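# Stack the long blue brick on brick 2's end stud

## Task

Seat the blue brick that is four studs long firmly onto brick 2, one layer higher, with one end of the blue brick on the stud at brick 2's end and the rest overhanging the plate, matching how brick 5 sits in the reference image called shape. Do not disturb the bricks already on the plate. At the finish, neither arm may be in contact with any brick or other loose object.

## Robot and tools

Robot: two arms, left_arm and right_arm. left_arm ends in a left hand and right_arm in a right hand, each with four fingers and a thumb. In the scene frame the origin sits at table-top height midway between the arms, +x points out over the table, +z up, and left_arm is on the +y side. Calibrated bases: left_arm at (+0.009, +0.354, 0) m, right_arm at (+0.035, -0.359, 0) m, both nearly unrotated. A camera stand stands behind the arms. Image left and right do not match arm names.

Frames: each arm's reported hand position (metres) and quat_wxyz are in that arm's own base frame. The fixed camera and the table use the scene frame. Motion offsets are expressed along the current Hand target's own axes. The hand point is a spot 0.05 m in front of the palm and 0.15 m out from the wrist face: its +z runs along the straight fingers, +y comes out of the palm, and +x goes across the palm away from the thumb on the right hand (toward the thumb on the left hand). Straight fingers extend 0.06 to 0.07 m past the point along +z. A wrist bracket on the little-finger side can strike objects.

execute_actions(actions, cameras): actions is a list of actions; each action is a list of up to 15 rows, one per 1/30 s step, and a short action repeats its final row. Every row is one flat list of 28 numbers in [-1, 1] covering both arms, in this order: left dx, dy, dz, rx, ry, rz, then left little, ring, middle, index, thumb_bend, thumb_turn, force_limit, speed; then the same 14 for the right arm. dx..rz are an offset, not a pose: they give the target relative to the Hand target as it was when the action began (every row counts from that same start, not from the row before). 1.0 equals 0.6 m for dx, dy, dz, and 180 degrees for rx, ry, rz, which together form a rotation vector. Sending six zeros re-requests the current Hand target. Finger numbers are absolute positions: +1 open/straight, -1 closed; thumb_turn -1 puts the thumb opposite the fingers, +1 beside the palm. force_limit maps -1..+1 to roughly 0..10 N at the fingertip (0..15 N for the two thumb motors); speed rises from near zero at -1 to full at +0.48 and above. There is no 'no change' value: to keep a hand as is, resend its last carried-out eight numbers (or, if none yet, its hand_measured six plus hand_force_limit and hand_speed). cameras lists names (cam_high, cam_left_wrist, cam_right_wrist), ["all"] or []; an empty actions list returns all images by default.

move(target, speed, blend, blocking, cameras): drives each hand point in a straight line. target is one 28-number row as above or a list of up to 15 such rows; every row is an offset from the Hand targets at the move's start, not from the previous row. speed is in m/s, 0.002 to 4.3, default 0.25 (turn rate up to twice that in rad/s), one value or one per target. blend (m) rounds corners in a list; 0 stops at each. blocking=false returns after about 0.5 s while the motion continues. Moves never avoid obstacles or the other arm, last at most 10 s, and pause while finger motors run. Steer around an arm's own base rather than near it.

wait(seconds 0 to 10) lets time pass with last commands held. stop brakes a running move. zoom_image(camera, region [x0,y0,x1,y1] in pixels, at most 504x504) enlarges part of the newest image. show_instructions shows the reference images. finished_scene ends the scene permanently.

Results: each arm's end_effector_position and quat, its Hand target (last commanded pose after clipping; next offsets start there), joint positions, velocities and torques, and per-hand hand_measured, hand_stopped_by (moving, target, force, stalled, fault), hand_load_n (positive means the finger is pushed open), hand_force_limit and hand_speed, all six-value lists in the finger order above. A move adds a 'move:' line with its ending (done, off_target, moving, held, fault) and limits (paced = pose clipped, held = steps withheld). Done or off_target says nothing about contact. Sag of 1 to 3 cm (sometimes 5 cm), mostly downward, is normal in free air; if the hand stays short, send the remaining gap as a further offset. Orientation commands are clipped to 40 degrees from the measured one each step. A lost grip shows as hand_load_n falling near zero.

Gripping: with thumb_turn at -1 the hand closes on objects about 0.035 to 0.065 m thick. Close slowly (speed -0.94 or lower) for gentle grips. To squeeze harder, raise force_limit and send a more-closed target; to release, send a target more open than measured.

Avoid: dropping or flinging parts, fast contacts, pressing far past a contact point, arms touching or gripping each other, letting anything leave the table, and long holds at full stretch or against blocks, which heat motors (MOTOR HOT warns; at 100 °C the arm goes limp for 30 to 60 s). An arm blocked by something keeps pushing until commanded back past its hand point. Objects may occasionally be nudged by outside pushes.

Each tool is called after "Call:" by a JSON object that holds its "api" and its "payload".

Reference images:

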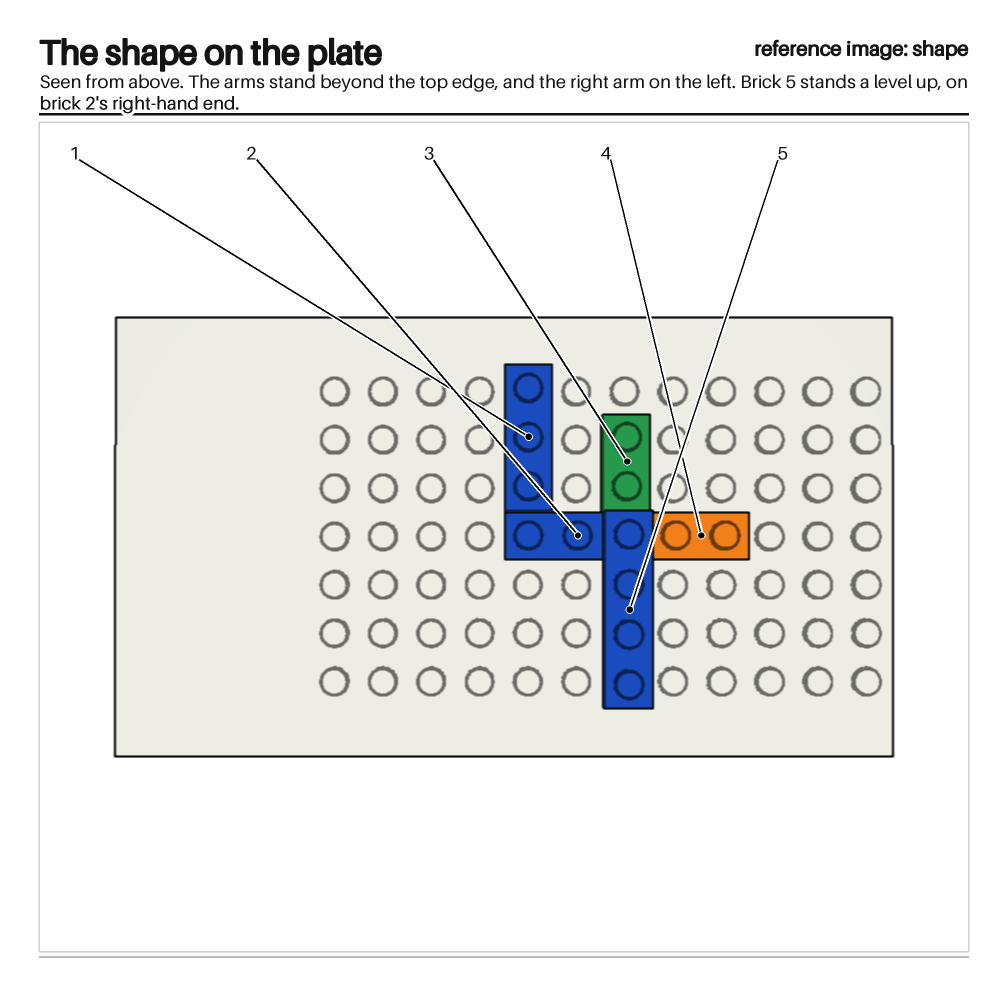

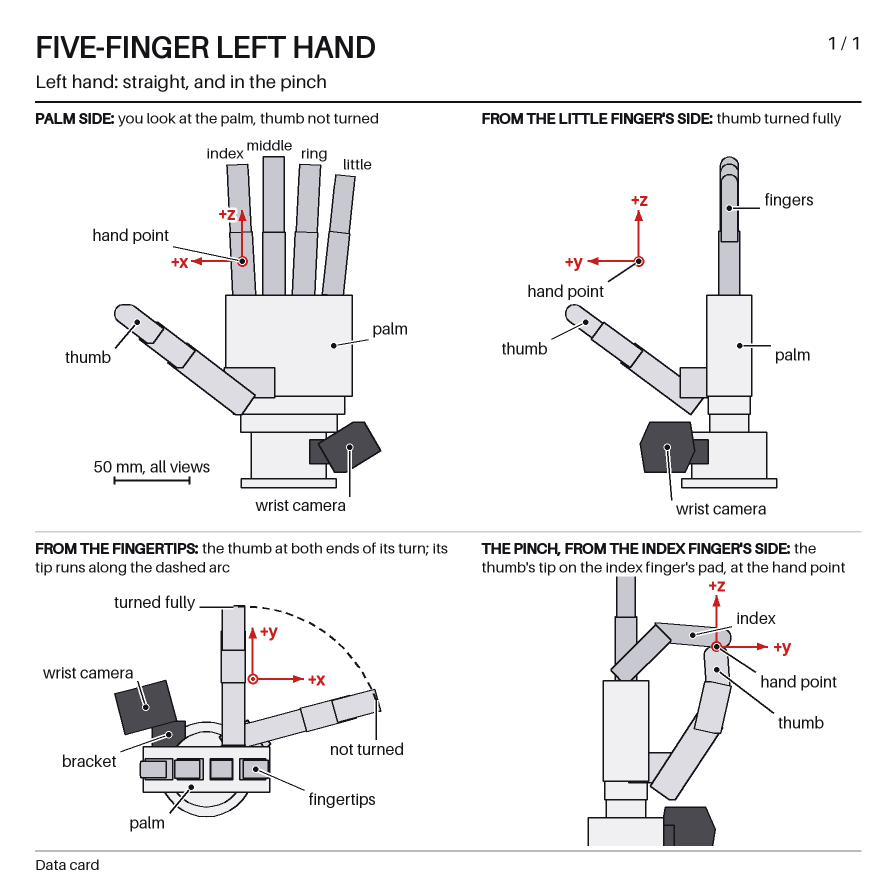

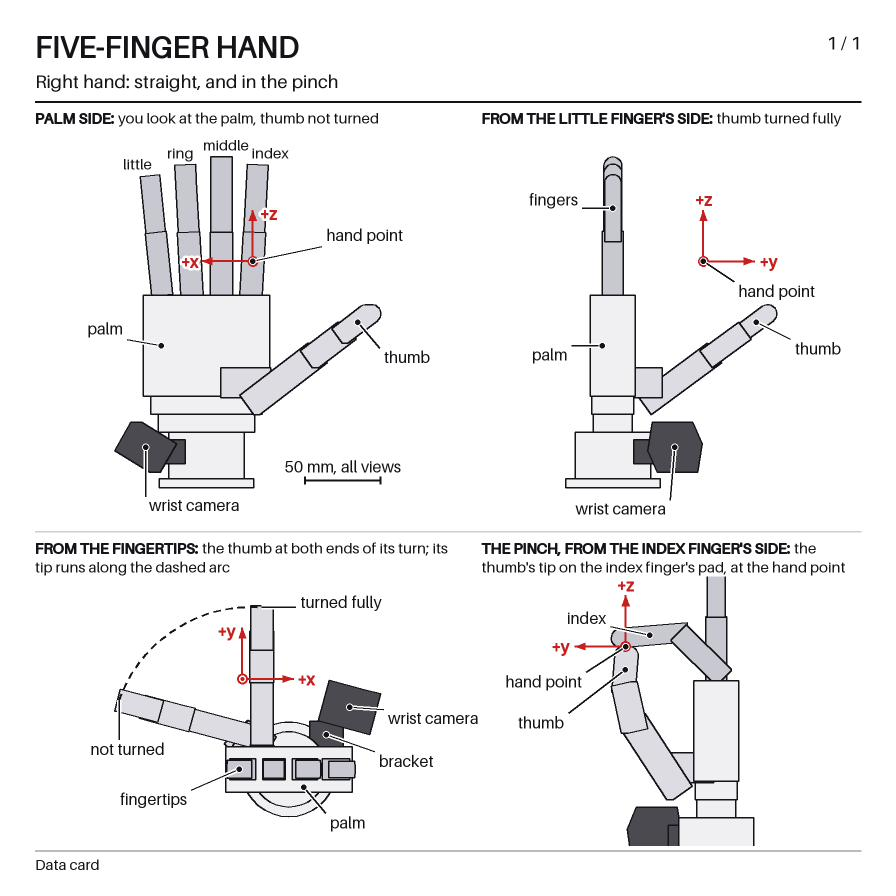

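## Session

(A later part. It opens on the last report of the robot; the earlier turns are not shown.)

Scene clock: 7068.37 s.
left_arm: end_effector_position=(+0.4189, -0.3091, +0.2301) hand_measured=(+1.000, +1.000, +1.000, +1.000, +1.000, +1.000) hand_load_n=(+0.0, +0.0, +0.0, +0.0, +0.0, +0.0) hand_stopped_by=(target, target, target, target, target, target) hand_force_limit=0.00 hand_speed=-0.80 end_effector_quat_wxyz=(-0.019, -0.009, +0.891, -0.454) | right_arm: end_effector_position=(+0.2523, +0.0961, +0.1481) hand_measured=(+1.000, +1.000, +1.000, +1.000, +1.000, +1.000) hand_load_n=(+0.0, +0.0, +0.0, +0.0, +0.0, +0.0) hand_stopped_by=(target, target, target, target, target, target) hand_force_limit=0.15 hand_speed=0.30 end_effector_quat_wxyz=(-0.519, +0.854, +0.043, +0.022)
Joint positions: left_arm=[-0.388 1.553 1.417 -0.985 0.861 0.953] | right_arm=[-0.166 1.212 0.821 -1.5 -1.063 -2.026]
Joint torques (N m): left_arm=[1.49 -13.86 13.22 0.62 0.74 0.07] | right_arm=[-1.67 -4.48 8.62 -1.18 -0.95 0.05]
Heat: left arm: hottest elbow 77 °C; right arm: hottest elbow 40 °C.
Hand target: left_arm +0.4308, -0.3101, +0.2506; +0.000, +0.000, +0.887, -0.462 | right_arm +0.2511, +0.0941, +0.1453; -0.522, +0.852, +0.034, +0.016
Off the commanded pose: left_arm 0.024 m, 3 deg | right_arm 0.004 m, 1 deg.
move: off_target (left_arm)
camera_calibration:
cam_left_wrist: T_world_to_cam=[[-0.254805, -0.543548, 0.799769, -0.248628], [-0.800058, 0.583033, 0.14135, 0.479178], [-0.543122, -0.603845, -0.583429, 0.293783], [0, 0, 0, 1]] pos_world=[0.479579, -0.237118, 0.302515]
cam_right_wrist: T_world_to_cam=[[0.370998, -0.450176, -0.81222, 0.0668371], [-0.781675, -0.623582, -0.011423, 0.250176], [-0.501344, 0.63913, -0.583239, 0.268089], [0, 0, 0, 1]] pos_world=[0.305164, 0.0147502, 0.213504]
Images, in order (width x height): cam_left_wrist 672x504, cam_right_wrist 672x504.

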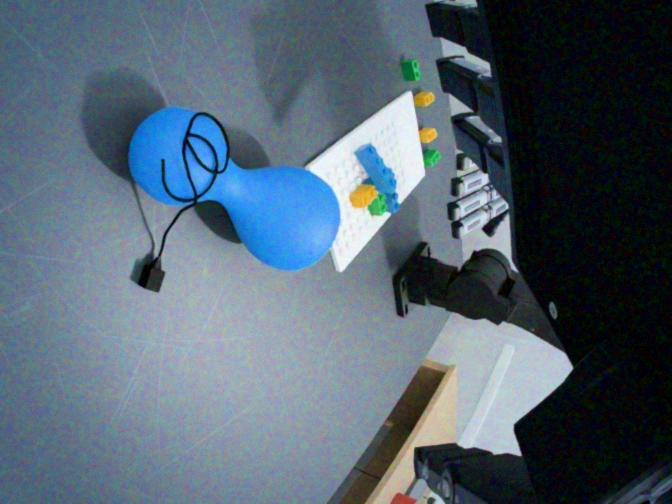

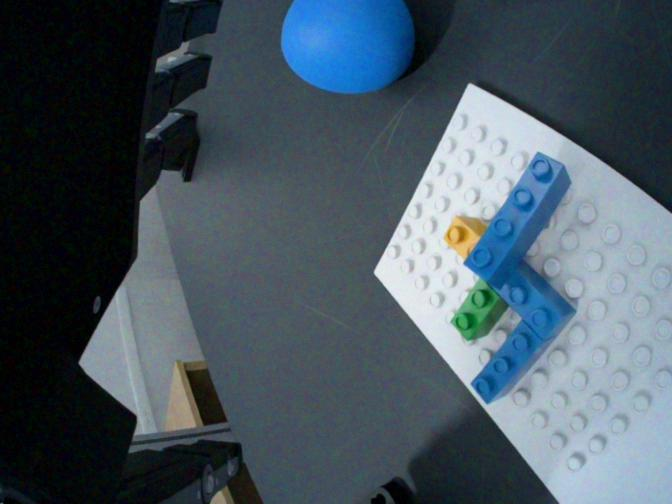

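Call:
{"api": "move", "payload": {"target": [[0,0,0,0,0,0,1,1,1,1,1,1,0,-0.8,-0.0174,0.0917,0.0398,0,0,0,1,1,0.2,0.15,0.4,-1,0.15,0.2],[0,0,0,0,0,0,1,1,1,1,1,1,0,-0.8,-0.0258,0.1303,0.0754,0,0,0,1,1,0.2,0.15,0.4,-1,0.15,0.2]], "speed": [0.15,0.08], "cameras": ["cam_right_wrist","cam_left_wrist"]}}

Call:
{"api": "zoom_image", "payload": {"camera": "cam_right_wrist", "region": [260, 20, 540, 300]}}

Call:
{"api": "zoom_image", "payload": {"camera": "cam_left_wrist", "region": [340, 130, 440, 220]}}

Scene clock: 7125.60 s.
left_arm: end_effector_position=(+0.4189, -0.3091, +0.2301) hand_measured=(+1.000, +1.000, +1.000, +1.000, +1.000, +1.000) hand_load_n=(+0.0, +0.0, +0.0, +0.0, +0.0, -0.5) hand_stopped_by=(target, target, target, target, target, target) hand_force_limit=0.00 hand_speed=-0.80 end_effector_quat_wxyz=(-0.019, -0.009, +0.891, -0.454) | right_arm: end_effector_position=(+0.2444, +0.0948, +0.0588) hand_measured=(+1.000, +1.000, +0.200, +0.150, +0.400, -1.000) hand_load_n=(+0.0, +0.0, +0.0, +0.0, +0.0, +0.0) hand_stopped_by=(target, target, target, target, target, target) hand_force_limit=0.15 hand_speed=0.20 end_effector_quat_wxyz=(-0.520, +0.853, +0.036, +0.025)
Joint positions: left_arm=[-0.388 1.553 1.417 -0.985 0.861 0.953] | right_arm=[-0.18 1.339 0.656 -1.213 -1.066 -2.029]
Joint torques (N m): left_arm=[1.61 -13.86 13.22 0.65 0.75 0.06] | right_arm=[0.09 -4.66 6.72 -0.34 -0.94 0.2]
Heat: left arm: hottest elbow 77 °C; right arm: hottest elbow 39 °C.
Hand target: left_arm +0.4308, -0.3101, +0.2506; +0.000, +0.000, +0.887, -0.462 | right_arm +0.2410, +0.0984, +0.0543; -0.522, +0.852, +0.034, +0.016
Off the commanded pose: left_arm 0.024 m, 3 deg | right_arm 0.007 m, 1 deg.
move: off_target (left_arm)
camera_calibration:
cam_left_wrist: T_world_to_cam=[[-0.254805, -0.543548, 0.799769, -0.248628], [-0.800058, 0.583033, 0.14135, 0.479178], [-0.543122, -0.603845, -0.583429, 0.293783], [0, 0, 0, 1]] pos_world=[0.479579, -0.237118, 0.302515]
cam_right_wrist: T_world_to_cam=[[0.363151, -0.451904, -0.814803, -0.00101736], [-0.789765, -0.613295, -0.011848, 0.243301], [-0.494361, 0.647806, -0.579617, 0.210224], [0, 0, 0, 1]] pos_world=[0.296447, 0.0125716, 0.123903]
Images, in order (width x height): cam_left_wrist 672x504, cam_right_wrist 672x504.

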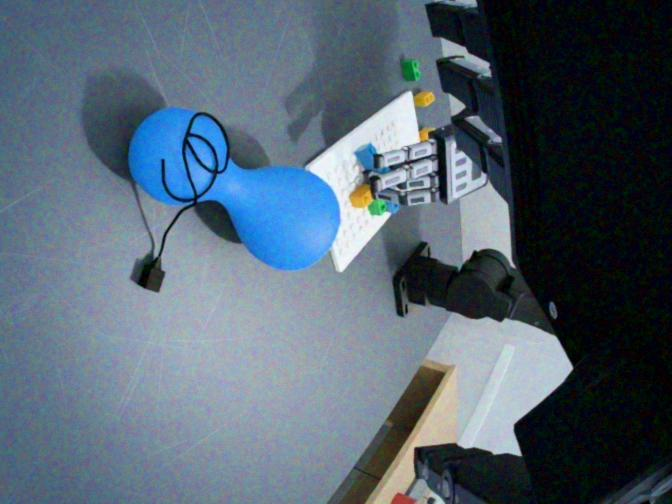

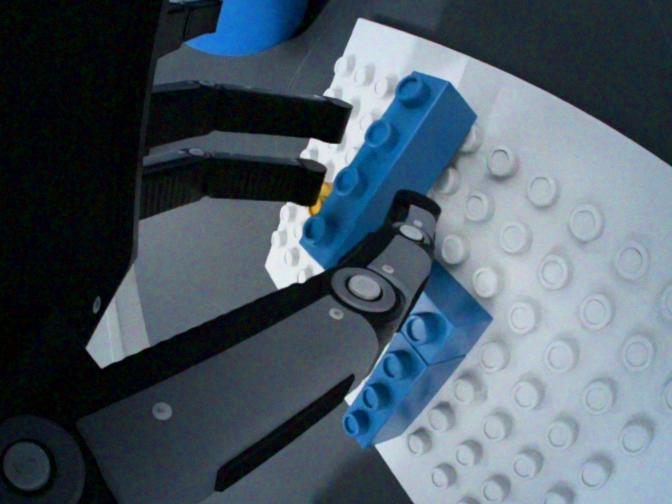

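Scaled by 1.800 from the camera's 672x504 image, which has a finer 960x720 frame.

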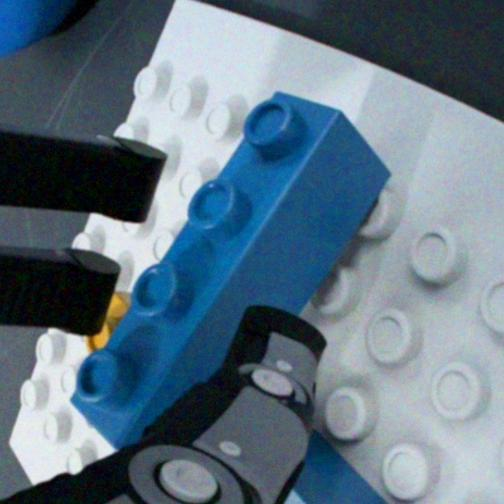

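Scaled by 5.040 from the camera's 672x504 image, which has a finer 960x720 frame.

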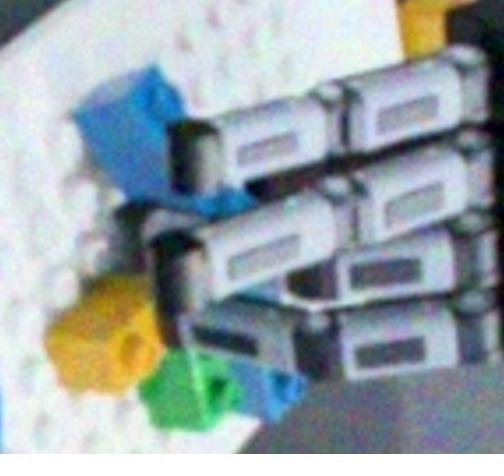

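Call:
{"api": "move", "payload": {"target": [0,0,0,0,0,0,1,1,1,1,1,1,0,-0.8,0,0,0,0,0,0,1,1,-0.36,-0.36,0.22,-1,0.1,-0.85], "speed": 0.08, "cameras": ["cam_right_wrist"]}}

Call:
{"api": "zoom_image", "payload": {"camera": "cam_right_wrist", "region": [260, 20, 540, 300]}}

Scene clock: 7132.97 s.
left_arm: end_effector_position=(+0.4189, -0.3091, +0.2301) hand_measured=(+1.000, +1.000, +1.000, +1.000, +1.000, +1.000) hand_load_n=(+0.0, +0.0, +0.0, +0.0, +0.0, -0.5) hand_stopped_by=(target, target, target, target, target, target) hand_force_limit=0.00 hand_speed=-0.80 end_effector_quat_wxyz=(-0.019, -0.009, +0.891, -0.454) | right_arm: end_effector_position=(+0.2444, +0.0948, +0.0589) hand_measured=(+1.000, +1.000, -0.060, -0.110, +0.272, -1.000) hand_load_n=(+0.0, +0.0, +7.0, +9.0, +8.0, +1.5) hand_stopped_by=(target, target, force, force, force, target) hand_force_limit=0.10 hand_speed=-0.85 end_effector_quat_wxyz=(-0.520, +0.853, +0.036, +0.024)
Joint positions: left_arm=[-0.388 1.553 1.417 -0.985 0.861 0.953] | right_arm=[-0.18 1.339 0.656 -1.213 -1.066 -2.028]
Joint torques (N m): left_arm=[1.73 -13.92 13.22 0.61 0.74 0.06] | right_arm=[-0.03 -4.78 6.64 -0.32 -0.93 0.19]
Heat: left arm: hottest elbow 77 °C; right arm: hottest elbow 39 °C.
Hand target: left_arm +0.4308, -0.3101, +0.2506; +0.000, +0.000, +0.887, -0.462 | right_arm +0.2410, +0.0984, +0.0543; -0.522, +0.852, +0.034, +0.016
Off the commanded pose: left_arm 0.024 m, 3 deg | right_arm 0.007 m, 1 deg.
move: off_target (left_arm)
camera_calibration:
cam_right_wrist: T_world_to_cam=[[0.362074, -0.452108, -0.815169, -0.000774834], [-0.790139, -0.612827, -0.0110715, 0.243248], [-0.494553, 0.648106, -0.579117, 0.210222], [0, 0, 0, 1]] pos_world=[0.296446, 0.0124726, 0.123804]
Images, in order (width x height): cam_right_wrist 672x504.

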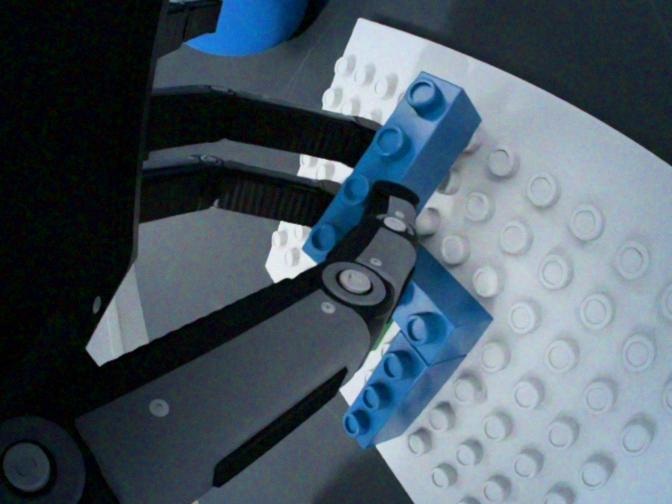

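Scaled by 1.800 from the camera's 672x504 image, which has a finer 960x720 frame.

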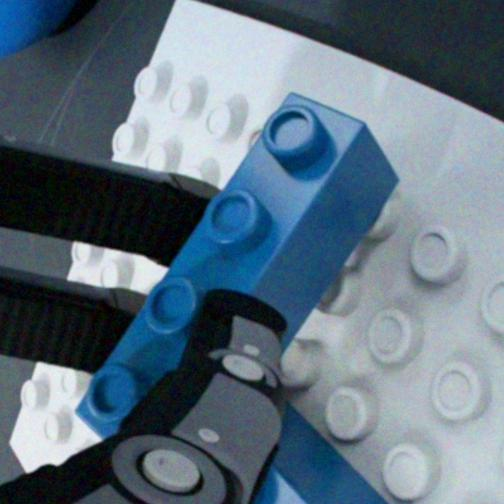

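Call:
{"api": "move", "payload": {"target": [[0,0,0,0,0,0,1,1,1,1,1,1,0,-0.8,0.0156,-0.0583,-0.0491,0,0,0,1,1,-0.36,-0.36,0.22,-1,0.1,-0.85],[0,0,0,0,0,0,1,1,1,1,1,1,0,-0.8,0.1725,-0.0697,-0.006,0,0,0,1,1,-0.36,-0.36,0.22,-1,0.1,-0.85]], "speed": [0.12,0.15], "blend": [0.02,0], "cameras": ["cam_right_wrist","cam_left_wrist"]}}

Scene clock: 7180.53 s.
left_arm: end_effector_position=(+0.4189, -0.3091, +0.2301) hand_measured=(+1.000, +1.000, +1.000, +1.000, +1.000, +1.000) hand_load_n=(+0.0, +0.0, +0.0, +0.0, +0.0, +0.0) hand_stopped_by=(target, target, target, target, target, target) hand_force_limit=0.00 hand_speed=-0.80 end_effector_quat_wxyz=(-0.019, -0.009, +0.891, -0.454) | right_arm: end_effector_position=(+0.3251, +0.1162, +0.0946) hand_measured=(+1.000, +1.000, -0.060, -0.110, +0.272, -1.000) hand_load_n=(+0.0, +0.0, +6.0, +8.5, +8.0, +0.0) hand_stopped_by=(target, target, force, force, force, target) hand_force_limit=0.10 hand_speed=-0.85 end_effector_quat_wxyz=(-0.525, +0.851, +0.025, +0.007)
Joint positions: left_arm=[-0.388 1.553 1.417 -0.985 0.861 0.953] | right_arm=[-0.081 1.462 0.896 -1.192 -1.095 -1.824]
Joint torques (N m): left_arm=[1.49 -13.92 13.29 0.58 0.73 0.07] | right_arm=[0.09 -7.24 11.66 -0.03 -0.79 0.19]
Heat: left arm: hottest elbow 77 °C; right arm: hottest elbow 39 °C.
Hand target: left_arm +0.4308, -0.3101, +0.2506; +0.000, +0.000, +0.887, -0.462 | right_arm +0.3412, +0.1184, +0.0996; -0.522, +0.852, +0.034, +0.016
Off the commanded pose: left_arm 0.024 m, 3 deg | right_arm 0.017 m, 1 deg.
move: off_target (left_arm, right_arm)
camera_calibration:
cam_left_wrist: T_world_to_cam=[[-0.254805, -0.543548, 0.799769, -0.248628], [-0.800058, 0.583033, 0.14135, 0.479178], [-0.543122, -0.603845, -0.583429, 0.293783], [0, 0, 0, 1]] pos_world=[0.479579, -0.237118, 0.302515]
cam_right_wrist: T_world_to_cam=[[0.327892, -0.44502, -0.833333, 0.020842], [-0.790572, -0.612164, 0.0158426, 0.318104], [-0.517187, 0.653616, -0.552544, 0.261213], [0, 0, 0, 1]] pos_world=[0.379746, 0.0332737, 0.15666]
Images, in order (width x height): cam_left_wrist 672x504, cam_right_wrist 672x504.

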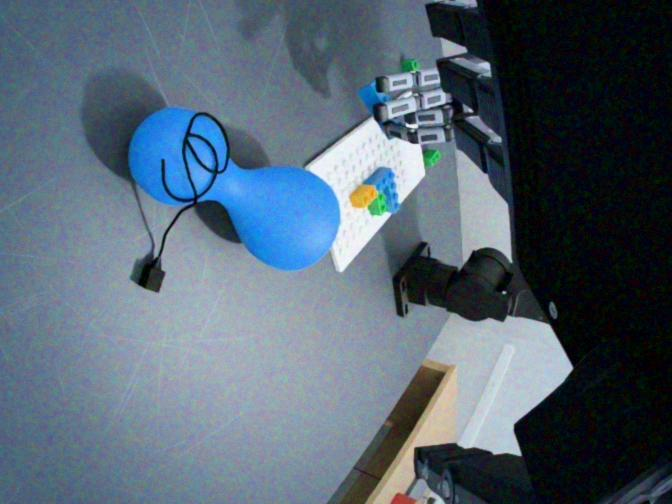

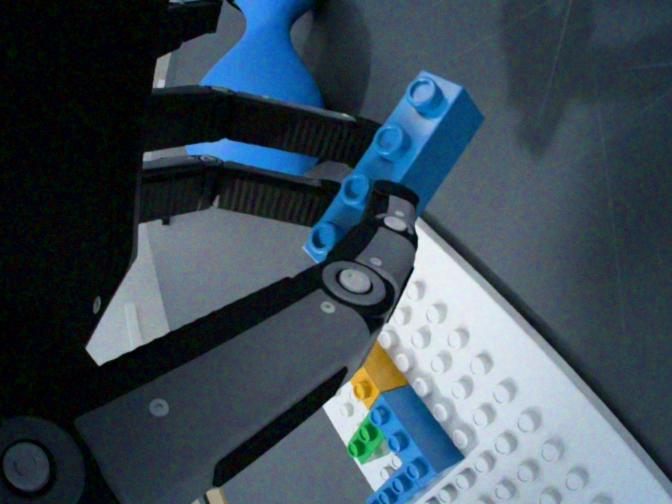

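Call:
{"api": "move", "payload": {"target": [0,0,0,0,0,0,1,1,1,1,1,1,0,-0.8,0.0154,0.1168,0.0588,0,0,0,1,1,-0.36,-0.36,0.22,-1,0.1,-0.85], "speed": 0.07, "cameras": ["cam_right_wrist","cam_left_wrist"]}}

Call:
{"api": "zoom_image", "payload": {"camera": "cam_right_wrist", "region": [260, 20, 540, 300]}}

Call:
{"api": "zoom_image", "payload": {"camera": "cam_left_wrist", "region": [330, 60, 440, 170]}}

Scene clock: 7190.57 s.
left_arm: end_effector_position=(+0.4189, -0.3091, +0.2301) hand_measured=(+1.000, +1.000, +1.000, +1.000, +1.000, +1.000) hand_load_n=(+0.0, +0.0, +0.0, +0.0, +0.0, -0.5) hand_stopped_by=(target, target, target, target, target, target) hand_force_limit=0.00 hand_speed=-0.80 end_effector_quat_wxyz=(-0.019, -0.009, +0.891, -0.454) | right_arm: end_effector_position=(+0.3613, +0.1162, +0.0349) hand_measured=(+1.000, +1.000, -0.060, -0.110, +0.272, -1.000) hand_load_n=(+0.0, +0.0, +4.0, +9.5, +7.0, +0.0) hand_stopped_by=(target, target, force, force, force, target) hand_force_limit=0.10 hand_speed=-0.85 end_effector_quat_wxyz=(-0.525, +0.850, +0.040, +0.030)
Joint positions: left_arm=[-0.388 1.553 1.417 -0.985 0.861 0.953] | right_arm=[-0.075 1.622 0.896 -0.972 -1.102 -1.817]
Joint torques (N m): left_arm=[1.61 -13.92 13.2 0.62 0.74 0.06] | right_arm=[-0.15 -8.12 6.38 0.17 -0.5 0.18]
Heat: left arm: hottest elbow 77 °C; right arm: hottest elbow 40 °C.
Hand target: left_arm +0.4308, -0.3101, +0.2506; +0.000, +0.000, +0.887, -0.462 | right_arm +0.3554, +0.1186, +0.0218; -0.522, +0.852, +0.034, +0.016
Off the commanded pose: left_arm 0.024 m, 3 deg | right_arm 0.014 m, 2 deg.
move: off_target (left_arm, right_arm)
camera_calibration:
cam_left_wrist: T_world_to_cam=[[-0.254805, -0.543548, 0.799769, -0.248628], [-0.800058, 0.583033, 0.14135, 0.479178], [-0.543122, -0.603845, -0.583429, 0.293783], [0, 0, 0, 1]] pos_world=[0.479579, -0.237118, 0.302515]
cam_right_wrist: T_world_to_cam=[[0.373593, -0.442926, -0.815012, -0.058158], [-0.789524, -0.613046, -0.0287446, 0.348978], [-0.486908, 0.654211, -0.578731, 0.236786], [0, 0, 0, 1]] pos_world=[0.412547, 0.0332718, 0.099667]
Images, in order (width x height): cam_left_wrist 672x504, cam_right_wrist 672x504.

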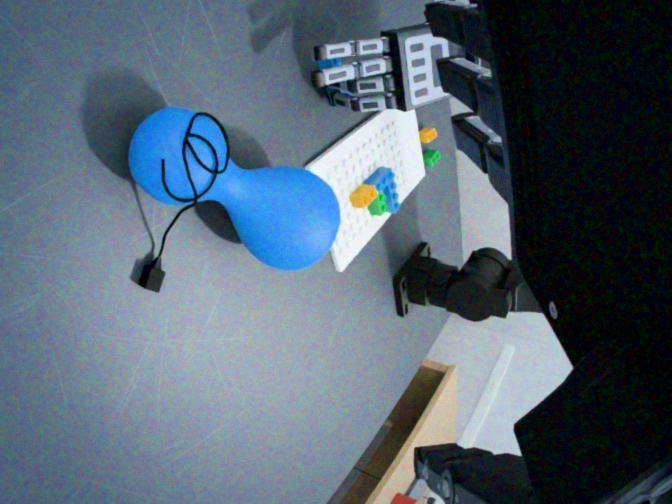

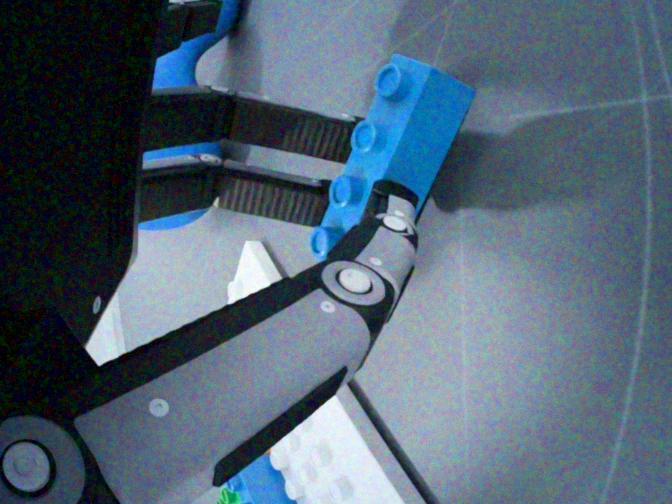

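Scaled by 1.800 from the camera's 672x504 image, which has a finer 960x720 frame.

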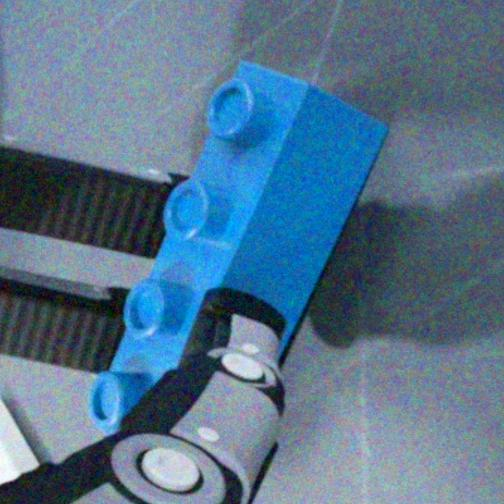

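Scaled by 4.582 from the camera's 672x504 image, which has a finer 960x720 frame.

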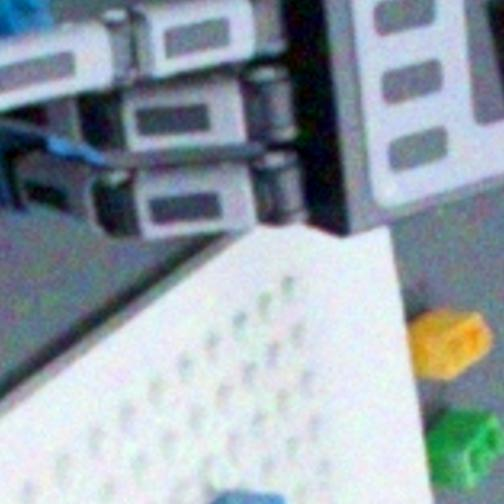

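Call:
{"api": "move", "payload": {"target": [0,0,0,0,0,0,1,1,1,1,1,1,0,-0.8,-0.0046,0.0176,0.0092,0,0,0,1,1,-0.36,-0.36,0.22,-1,0.1,-0.85], "speed": 0.06, "cameras": ["cam_right_wrist"]}}

Call:
{"api": "zoom_image", "payload": {"camera": "cam_right_wrist", "region": [260, 20, 540, 300]}}

Scene clock: 7206.63 s.
left_arm: end_effector_position=(+0.4189, -0.3091, +0.2301) hand_measured=(+1.000, +1.000, +1.000, +1.000, +1.000, +1.000) hand_load_n=(+0.0, +0.0, +0.0, +0.0, +0.0, +0.0) hand_stopped_by=(target, target, target, target, target, target) hand_force_limit=0.00 hand_speed=-0.80 end_effector_quat_wxyz=(-0.019, -0.009, +0.891, -0.454) | right_arm: end_effector_position=(+0.3616, +0.1168, +0.0319) hand_measured=(+1.000, +1.000, -0.060, -0.110, +0.272, -1.000) hand_load_n=(+0.0, -0.5, +4.0, +9.5, +6.5, +0.0) hand_stopped_by=(target, target, force, force, force, target) hand_force_limit=0.10 hand_speed=-0.85 end_effector_quat_wxyz=(-0.526, +0.849, +0.039, +0.034)
Joint positions: left_arm=[-0.388 1.553 1.417 -0.985 0.861 0.953] | right_arm=[-0.075 1.624 0.887 -0.949 -1.106 -1.808]
Joint torques (N m): left_arm=[1.73 -13.92 13.22 0.58 0.74 0.07] | right_arm=[-0.09 -6.89 5.78 0.57 -0.32 0.09]
Heat: left arm: hottest elbow 77 °C; right arm: hottest elbow 39 °C.
Hand target: left_arm +0.4308, -0.3101, +0.2506; +0.000, +0.000, +0.887, -0.462 | right_arm +0.3533, +0.1186, +0.0097; -0.522, +0.852, +0.034, +0.016
Off the commanded pose: left_arm 0.024 m, 3 deg | right_arm 0.024 m, 2 deg.
move: off_target (left_arm, right_arm)
camera_calibration:
cam_right_wrist: T_world_to_cam=[[0.375388, -0.442206, -0.814578, -0.0611812], [-0.792148, -0.609367, -0.034247, 0.350048], [-0.481233, 0.658123, -0.579042, 0.232287], [0, 0, 0, 1]] pos_world=[0.412041, 0.0333795, 0.0966553]
Images, in order (width x height): cam_right_wrist 672x504.

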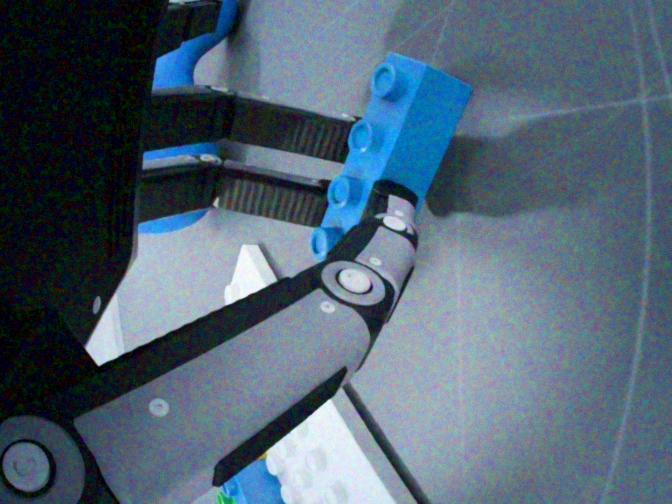

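Scaled by 1.800 from the camera's 672x504 image, which has a finer 960x720 frame.

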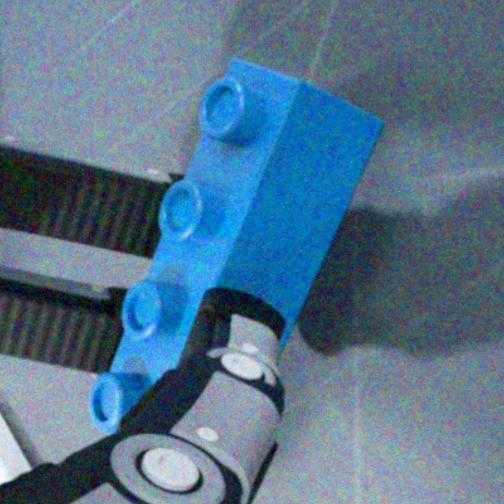

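Call:
{"api": "move", "payload": {"target": [[0,0,0,0,0,0,1,1,1,1,1,1,0,-0.8,0,-0.1229,-0.072,0,0,0,1,1,-0.36,-0.36,0.22,-1,0.1,-0.85],[0,0,0,0,0,0,1,1,1,1,1,1,0,-0.8,-0.1762,-0.1206,-0.1001,-0.0017,0.0236,0.0027,1,1,-0.36,-0.36,0.22,-1,0.1,-0.85],[0,0,0,0,0,0,1,1,1,1,1,1,0,-0.8,-0.1971,-0.0779,-0.0645,-0.0017,0.0236,0.0027,1,1,-0.36,-0.36,0.22,-1,0.1,-0.85]], "speed": [0.12,0.15,0.08], "blend": [0.02,0,0], "cameras": ["cam_right_wrist"]}}

Call:
{"api": "zoom_image", "payload": {"camera": "cam_right_wrist", "region": [290, 20, 410, 140]}}

Call:
{"api": "zoom_image", "payload": {"camera": "cam_right_wrist", "region": [290, 140, 410, 260]}}

Call:
{"api": "zoom_image", "payload": {"camera": "cam_right_wrist", "region": [380, 180, 540, 340]}}

Scene clock: 7253.97 s.
left_arm: end_effector_position=(+0.4189, -0.3091, +0.2301) hand_measured=(+1.000, +1.000, +1.000, +1.000, +1.000, +1.000) hand_load_n=(+0.0, +0.0, +0.0, +0.0, +0.0, +0.0) hand_stopped_by=(target, target, target, target, target, target) hand_force_limit=0.00 hand_speed=-0.80 end_effector_quat_wxyz=(-0.019, -0.009, +0.891, -0.454) | right_arm: end_effector_position=(+0.2351, +0.0981, +0.0660) hand_measured=(+1.000, +1.000, -0.060, -0.110, +0.272, -1.000) hand_load_n=(+0.0, +0.0, +4.5, +9.5, +7.0, +0.0) hand_stopped_by=(target, target, force, force, force, target) hand_force_limit=0.10 hand_speed=-0.85 end_effector_quat_wxyz=(-0.519, +0.853, +0.015, +0.053)
Joint positions: left_arm=[-0.388 1.553 1.417 -0.985 0.861 0.953] | right_arm=[-0.189 1.227 0.592 -1.136 -1.088 -1.916]
Joint torques (N m): left_arm=[1.44 -13.86 13.26 0.68 0.75 0.06] | right_arm=[-0.15 -3.72 7.17 -0.14 -0.89 0.18]
Heat: left arm: hottest elbow 77 °C; right arm: hottest elbow 37 °C.
Hand target: left_arm +0.4308, -0.3101, +0.2506; +0.000, +0.000, +0.887, -0.462 | right_arm +0.2323, +0.1003, +0.0615; -0.521, +0.852, +0.011, +0.045
Off the commanded pose: left_arm 0.024 m, 3 deg | right_arm 0.006 m, 1 deg.
move: off_target (left_arm)
camera_calibration:
cam_right_wrist: T_world_to_cam=[[0.353898, -0.473819, -0.806382, 0.0133591], [-0.828043, -0.559596, -0.0345942, 0.243293], [-0.434857, 0.679962, -0.590382, 0.191174], [0, 0, 0, 1]] pos_world=[0.279863, 0.0124841, 0.132055]
Images, in order (width x height): cam_right_wrist 672x504.

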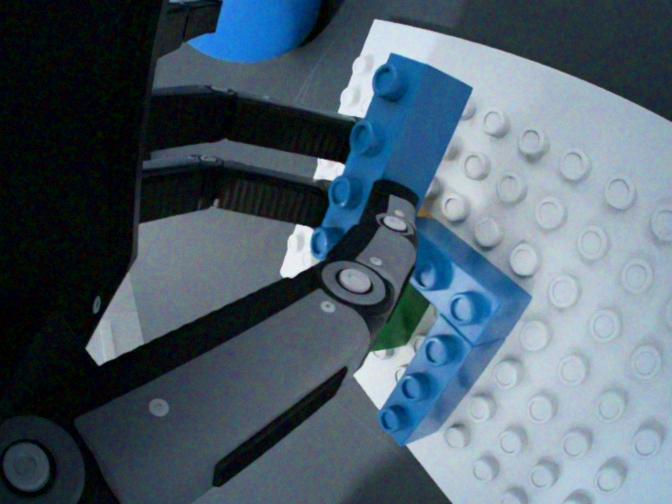

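Scaled by 4.200 from the camera's 672x504 image, which has a finer 960x720 frame.

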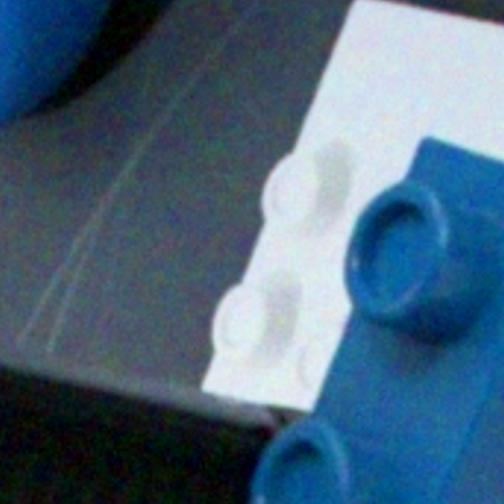

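Scaled by 4.200 from the camera's 672x504 image, which has a finer 960x720 frame.

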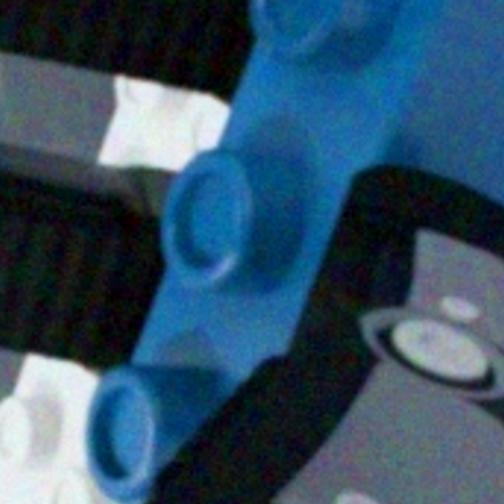

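Scaled by 3.150 from the camera's 672x504 image, which has a finer 960x720 frame.

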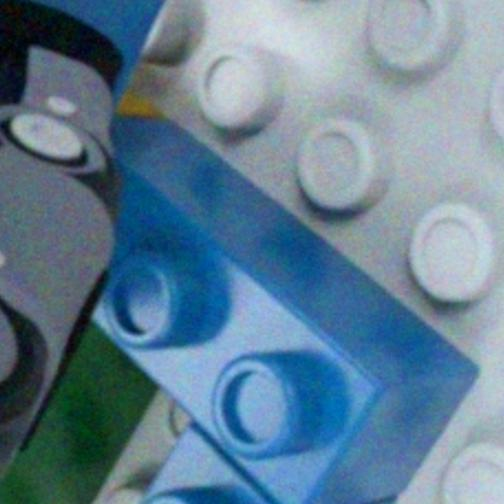

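Call:
{"api": "move", "payload": {"target": [0,0,0,0,0,0,1,1,1,1,1,1,0,-0.8,-0.0043,0.0291,0.0101,0.0002,0.0038,-0.0074,1,1,-0.36,-0.36,0.22,-1,0.1,-0.85], "speed": 0.06, "cameras": ["cam_right_wrist"]}}

Call:
{"api": "zoom_image", "payload": {"camera": "cam_right_wrist", "region": [290, 20, 410, 140]}}

Call:
{"api": "zoom_image", "payload": {"camera": "cam_right_wrist", "region": [290, 140, 410, 260]}}

Call:
{"api": "zoom_image", "payload": {"camera": "cam_right_wrist", "region": [380, 180, 540, 340]}}

Scene clock: 7272.10 s.
left_arm: end_effector_position=(+0.4189, -0.3091, +0.2301) hand_measured=(+1.000, +1.000, +1.000, +1.000, +1.000, +1.000) hand_load_n=(+0.0, +0.0, +0.0, +0.0, +0.0, +0.0) hand_stopped_by=(target, target, target, target, target, target) hand_force_limit=0.00 hand_speed=-0.80 end_effector_quat_wxyz=(-0.019, -0.009, +0.891, -0.454) | right_arm: end_effector_position=(+0.2399, +0.0993, +0.0558) hand_measured=(+1.000, +1.000, -0.060, -0.110, +0.272, -1.000) hand_load_n=(-0.5, +0.0, +3.0, +8.0, +6.0, -1.0) hand_stopped_by=(target, target, force, force, force, target) hand_force_limit=0.10 hand_speed=-0.85 end_effector_quat_wxyz=(-0.523, +0.849, +0.025, +0.069)
Joint positions: left_arm=[-0.388 1.553 1.417 -0.985 0.861 0.953] | right_arm=[-0.189 1.245 0.571 -1.072 -1.102 -1.928]
Joint torques (N m): left_arm=[1.73 -13.8 13.23 0.64 0.74 0.07] | right_arm=[-1.14 -3.08 5.68 -0.06 -0.36 0.03]
Heat: left arm: hottest elbow 77 °C; right arm: hottest elbow 37 °C.
Hand target: left_arm +0.4308, -0.3101, +0.2506; +0.000, +0.000, +0.887, -0.462 | right_arm +0.2312, +0.0977, +0.0430; -0.521, +0.852, +0.018, +0.056
Off the commanded pose: left_arm 0.024 m, 3 deg | right_arm 0.016 m, 2 deg.
move: off_target (left_arm, right_arm)
camera_calibration:
cam_right_wrist: T_world_to_cam=[[0.385111, -0.4666, -0.796225, -0.00470609], [-0.824709, -0.561207, -0.0700117, 0.248928], [-0.41418, 0.683616, -0.600936, 0.181716], [0, 0, 0, 1]] pos_world=[0.282369, 0.0132805, 0.12288]
Images, in order (width x height): cam_right_wrist 672x504.

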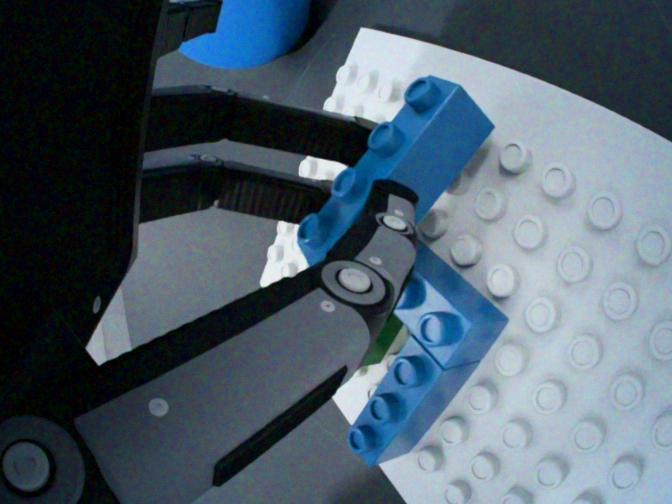

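Scaled by 4.200 from the camera's 672x504 image, which has a finer 960x720 frame.

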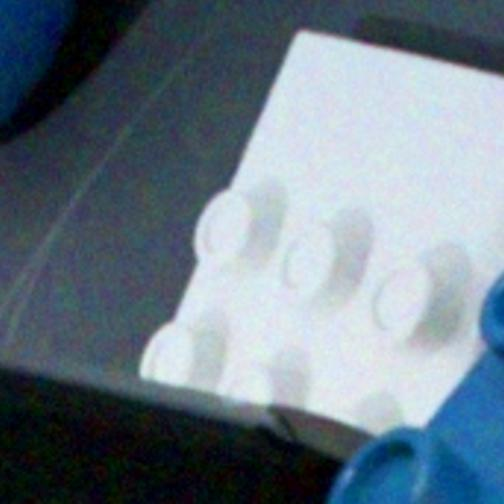

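Scaled by 4.200 from the camera's 672x504 image, which has a finer 960x720 frame.

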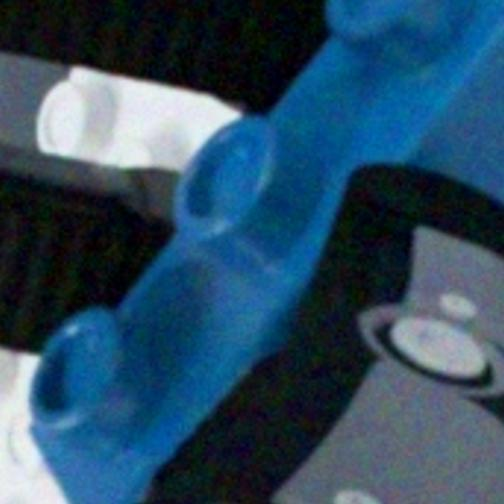

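Scaled by 3.150 from the camera's 672x504 image, which has a finer 960x720 frame.

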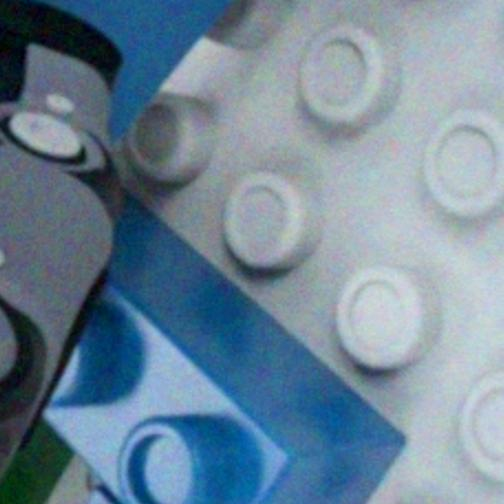

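Call:
{"api": "move", "payload": {"target": [[0,0,0,0,0,0,1,1,1,1,1,1,0,-0.8,0.0215,-0.0667,-0.0487,0,0,0,1,1,-0.36,-0.36,0.22,-1,0.1,-0.85],[0,0,0,0,0,0,1,1,1,1,1,1,0,-0.8,0.2084,-0.0684,0.0056,0.0018,-0.0358,0.022,1,1,-0.36,-0.36,0.22,-1,0.1,-0.85],[0,0,0,0,0,0,1,1,1,1,1,1,0,-0.8,0.19,0.0464,0.0679,0.0018,-0.0358,0.022,1,1,-0.36,-0.36,0.22,-1,0.1,-0.85]], "speed": [0.12,0.2,0.08], "blend": [0.02,0.02,0], "cameras": ["cam_right_wrist"]}}

Scene clock: 7311.37 s.
left_arm: end_effector_position=(+0.4189, -0.3091, +0.2301) hand_measured=(+1.000, +1.000, +1.000, +1.000, +1.000, +1.000) hand_load_n=(+0.0, +0.0, +0.0, +0.0, +0.0, -0.5) hand_stopped_by=(target, target, target, target, target, target) hand_force_limit=0.00 hand_speed=-0.80 end_effector_quat_wxyz=(-0.019, -0.009, +0.891, -0.454) | right_arm: end_effector_position=(+0.3563, +0.1149, +0.0315) hand_measured=(+1.000, +1.000, -0.062, -0.110, +0.272, -1.000) hand_load_n=(+0.0, -0.5, +3.5, +8.5, +7.0, +0.0) hand_stopped_by=(target, target, force, force, force, target) hand_force_limit=0.10 hand_speed=-0.85 end_effector_quat_wxyz=(-0.526, +0.850, +0.018, +0.004)
Joint positions: left_arm=[-0.388 1.553 1.417 -0.985 0.861 0.953] | right_arm=[-0.079 1.65 0.912 -1.015 -1.099 -1.804]
Joint torques (N m): left_arm=[1.67 -13.92 13.19 0.59 0.75 0.07] | right_arm=[0.09 -7.59 5.93 0.49 -0.43 0.09]
Heat: left arm: hottest elbow 77 °C; right arm: hottest elbow 37 °C.
Hand target: left_arm +0.4308, -0.3101, +0.2506; +0.000, +0.000, +0.887, -0.462 | right_arm +0.3501, +0.1180, +0.0130; -0.523, +0.852, +0.018, -0.010
Off the commanded pose: left_arm 0.024 m, 3 deg | right_arm 0.020 m, 2 deg.
move: off_target (left_arm, right_arm)
camera_calibration:
cam_right_wrist: T_world_to_cam=[[0.313788, -0.445466, -0.838509, -0.0373299], [-0.795424, -0.605575, 0.0240522, 0.343666], [-0.518495, 0.659423, -0.544357, 0.242938], [0, 0, 0, 1]] pos_world=[0.411036, 0.0312874, 0.0926775]
Images, in order (width x height): cam_right_wrist 672x504.

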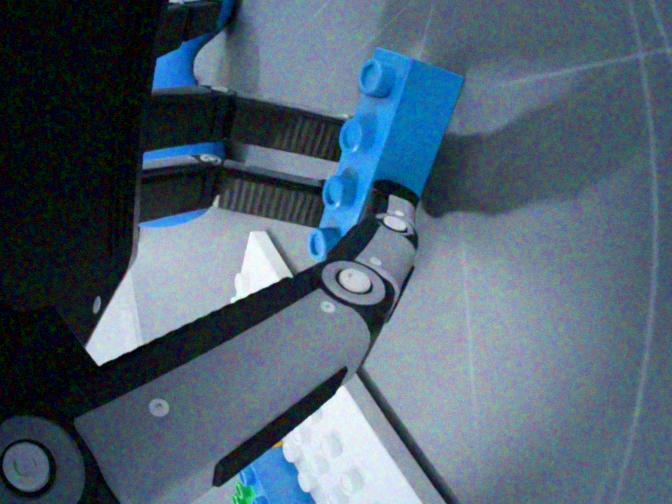

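Call:
{"api": "move", "payload": {"target": [[0,0,0,0,0,0,1,1,1,1,1,1,0,-0.8,0,-0.0208,-0.0106,0,0,0,1,1,-0.36,-0.36,0.22,-1,0.1,-0.85],[0,0,0,0,0,0,1,1,1,1,1,1,0,-0.8,0,-0.0208,-0.0106,0,0,0,1,1,0.2,0.15,0.4,-1,0.1,-0.7],[0,0,0,0,0,0,1,1,1,1,1,1,0,-0.8,0.0061,-0.0607,-0.0462,0,0,0,1,1,0.2,0.15,0.4,-1,0.1,-0.7],[0,0,0,0,0,0,1,1,1,1,1,1,0,-0.8,-0.0035,-0.0194,-0.0133,0,0,0,1,1,0.2,0.15,0.4,-1,0.1,-0.7]], "speed": [0.08,0.05,0.15,0.08], "cameras": ["cam_right_wrist"]}}

Call:
{"api": "zoom_image", "payload": {"camera": "cam_right_wrist", "region": [260, 20, 540, 300]}}

Scene clock: 7341.53 s.
left_arm: end_effector_position=(+0.4189, -0.3091, +0.2301) hand_measured=(+1.000, +1.000, +1.000, +1.000, +1.000, +1.000) hand_load_n=(+0.0, +0.0, +0.0, -0.5, +0.0, +0.0) hand_stopped_by=(target, target, target, target, target, target) hand_force_limit=0.00 hand_speed=-0.80 end_effector_quat_wxyz=(-0.019, -0.009, +0.891, -0.454) | right_arm: end_effector_position=(+0.3516, +0.1138, +0.0347) hand_measured=(+1.000, +1.000, +0.200, +0.150, +0.400, -1.000) hand_load_n=(+0.0, +0.0, +0.0, +0.0, +0.0, +0.0) hand_stopped_by=(target, target, target, target, target, target) hand_force_limit=0.10 hand_speed=-0.70 end_effector_quat_wxyz=(-0.522, +0.852, +0.023, +0.000)
Joint positions: left_arm=[-0.388 1.553 1.417 -0.985 0.861 0.953] | right_arm=[-0.078 1.639 0.912 -1.047 -1.089 -1.826]
Joint torques (N m): left_arm=[1.61 -13.74 13.26 0.58 0.75 0.07] | right_arm=[-0.26 -8.59 6.64 -0.13 -0.86 0.21]
Heat: left arm: hottest elbow 77 °C; right arm: hottest elbow 36 °C.
Hand target: left_arm +0.4308, -0.3101, +0.2506; +0.000, +0.000, +0.887, -0.462 | right_arm +0.3480, +0.1162, +0.0270; -0.523, +0.852, +0.018, -0.010
Off the commanded pose: left_arm 0.024 m, 3 deg | right_arm 0.009 m, 1 deg.
move: off_target (left_arm)
camera_calibration:
cam_right_wrist: T_world_to_cam=[[0.318132, -0.448099, -0.835463, -0.0349092], [-0.787498, -0.615573, 0.0302935, 0.337315], [-0.527863, 0.648288, -0.548711, 0.247625], [0, 0, 0, 1]] pos_world=[0.407453, 0.0314668, 0.0964909]
Images, in order (width x height): cam_right_wrist 672x504.

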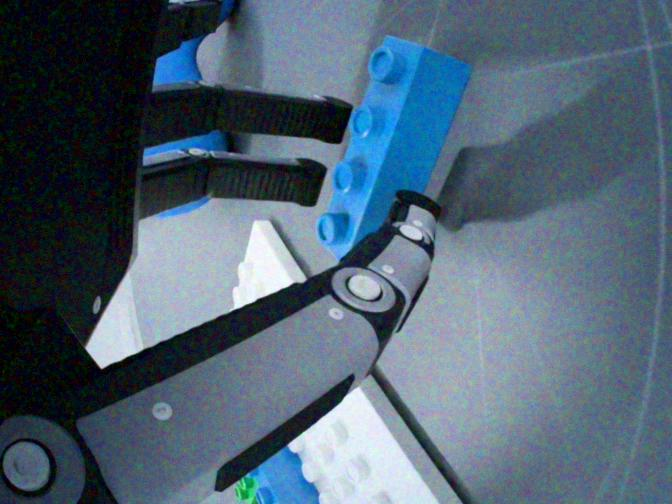

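Scaled by 1.800 from the camera's 672x504 image, which has a finer 960x720 frame.

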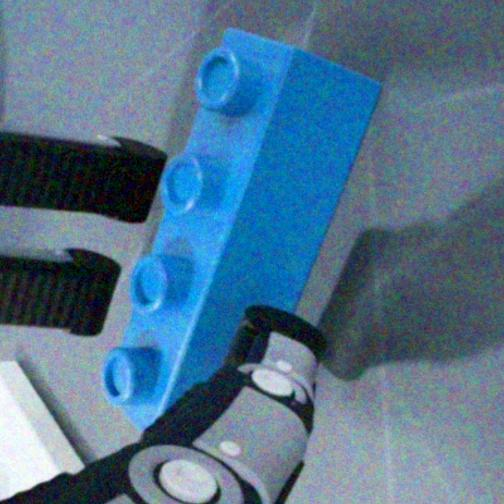

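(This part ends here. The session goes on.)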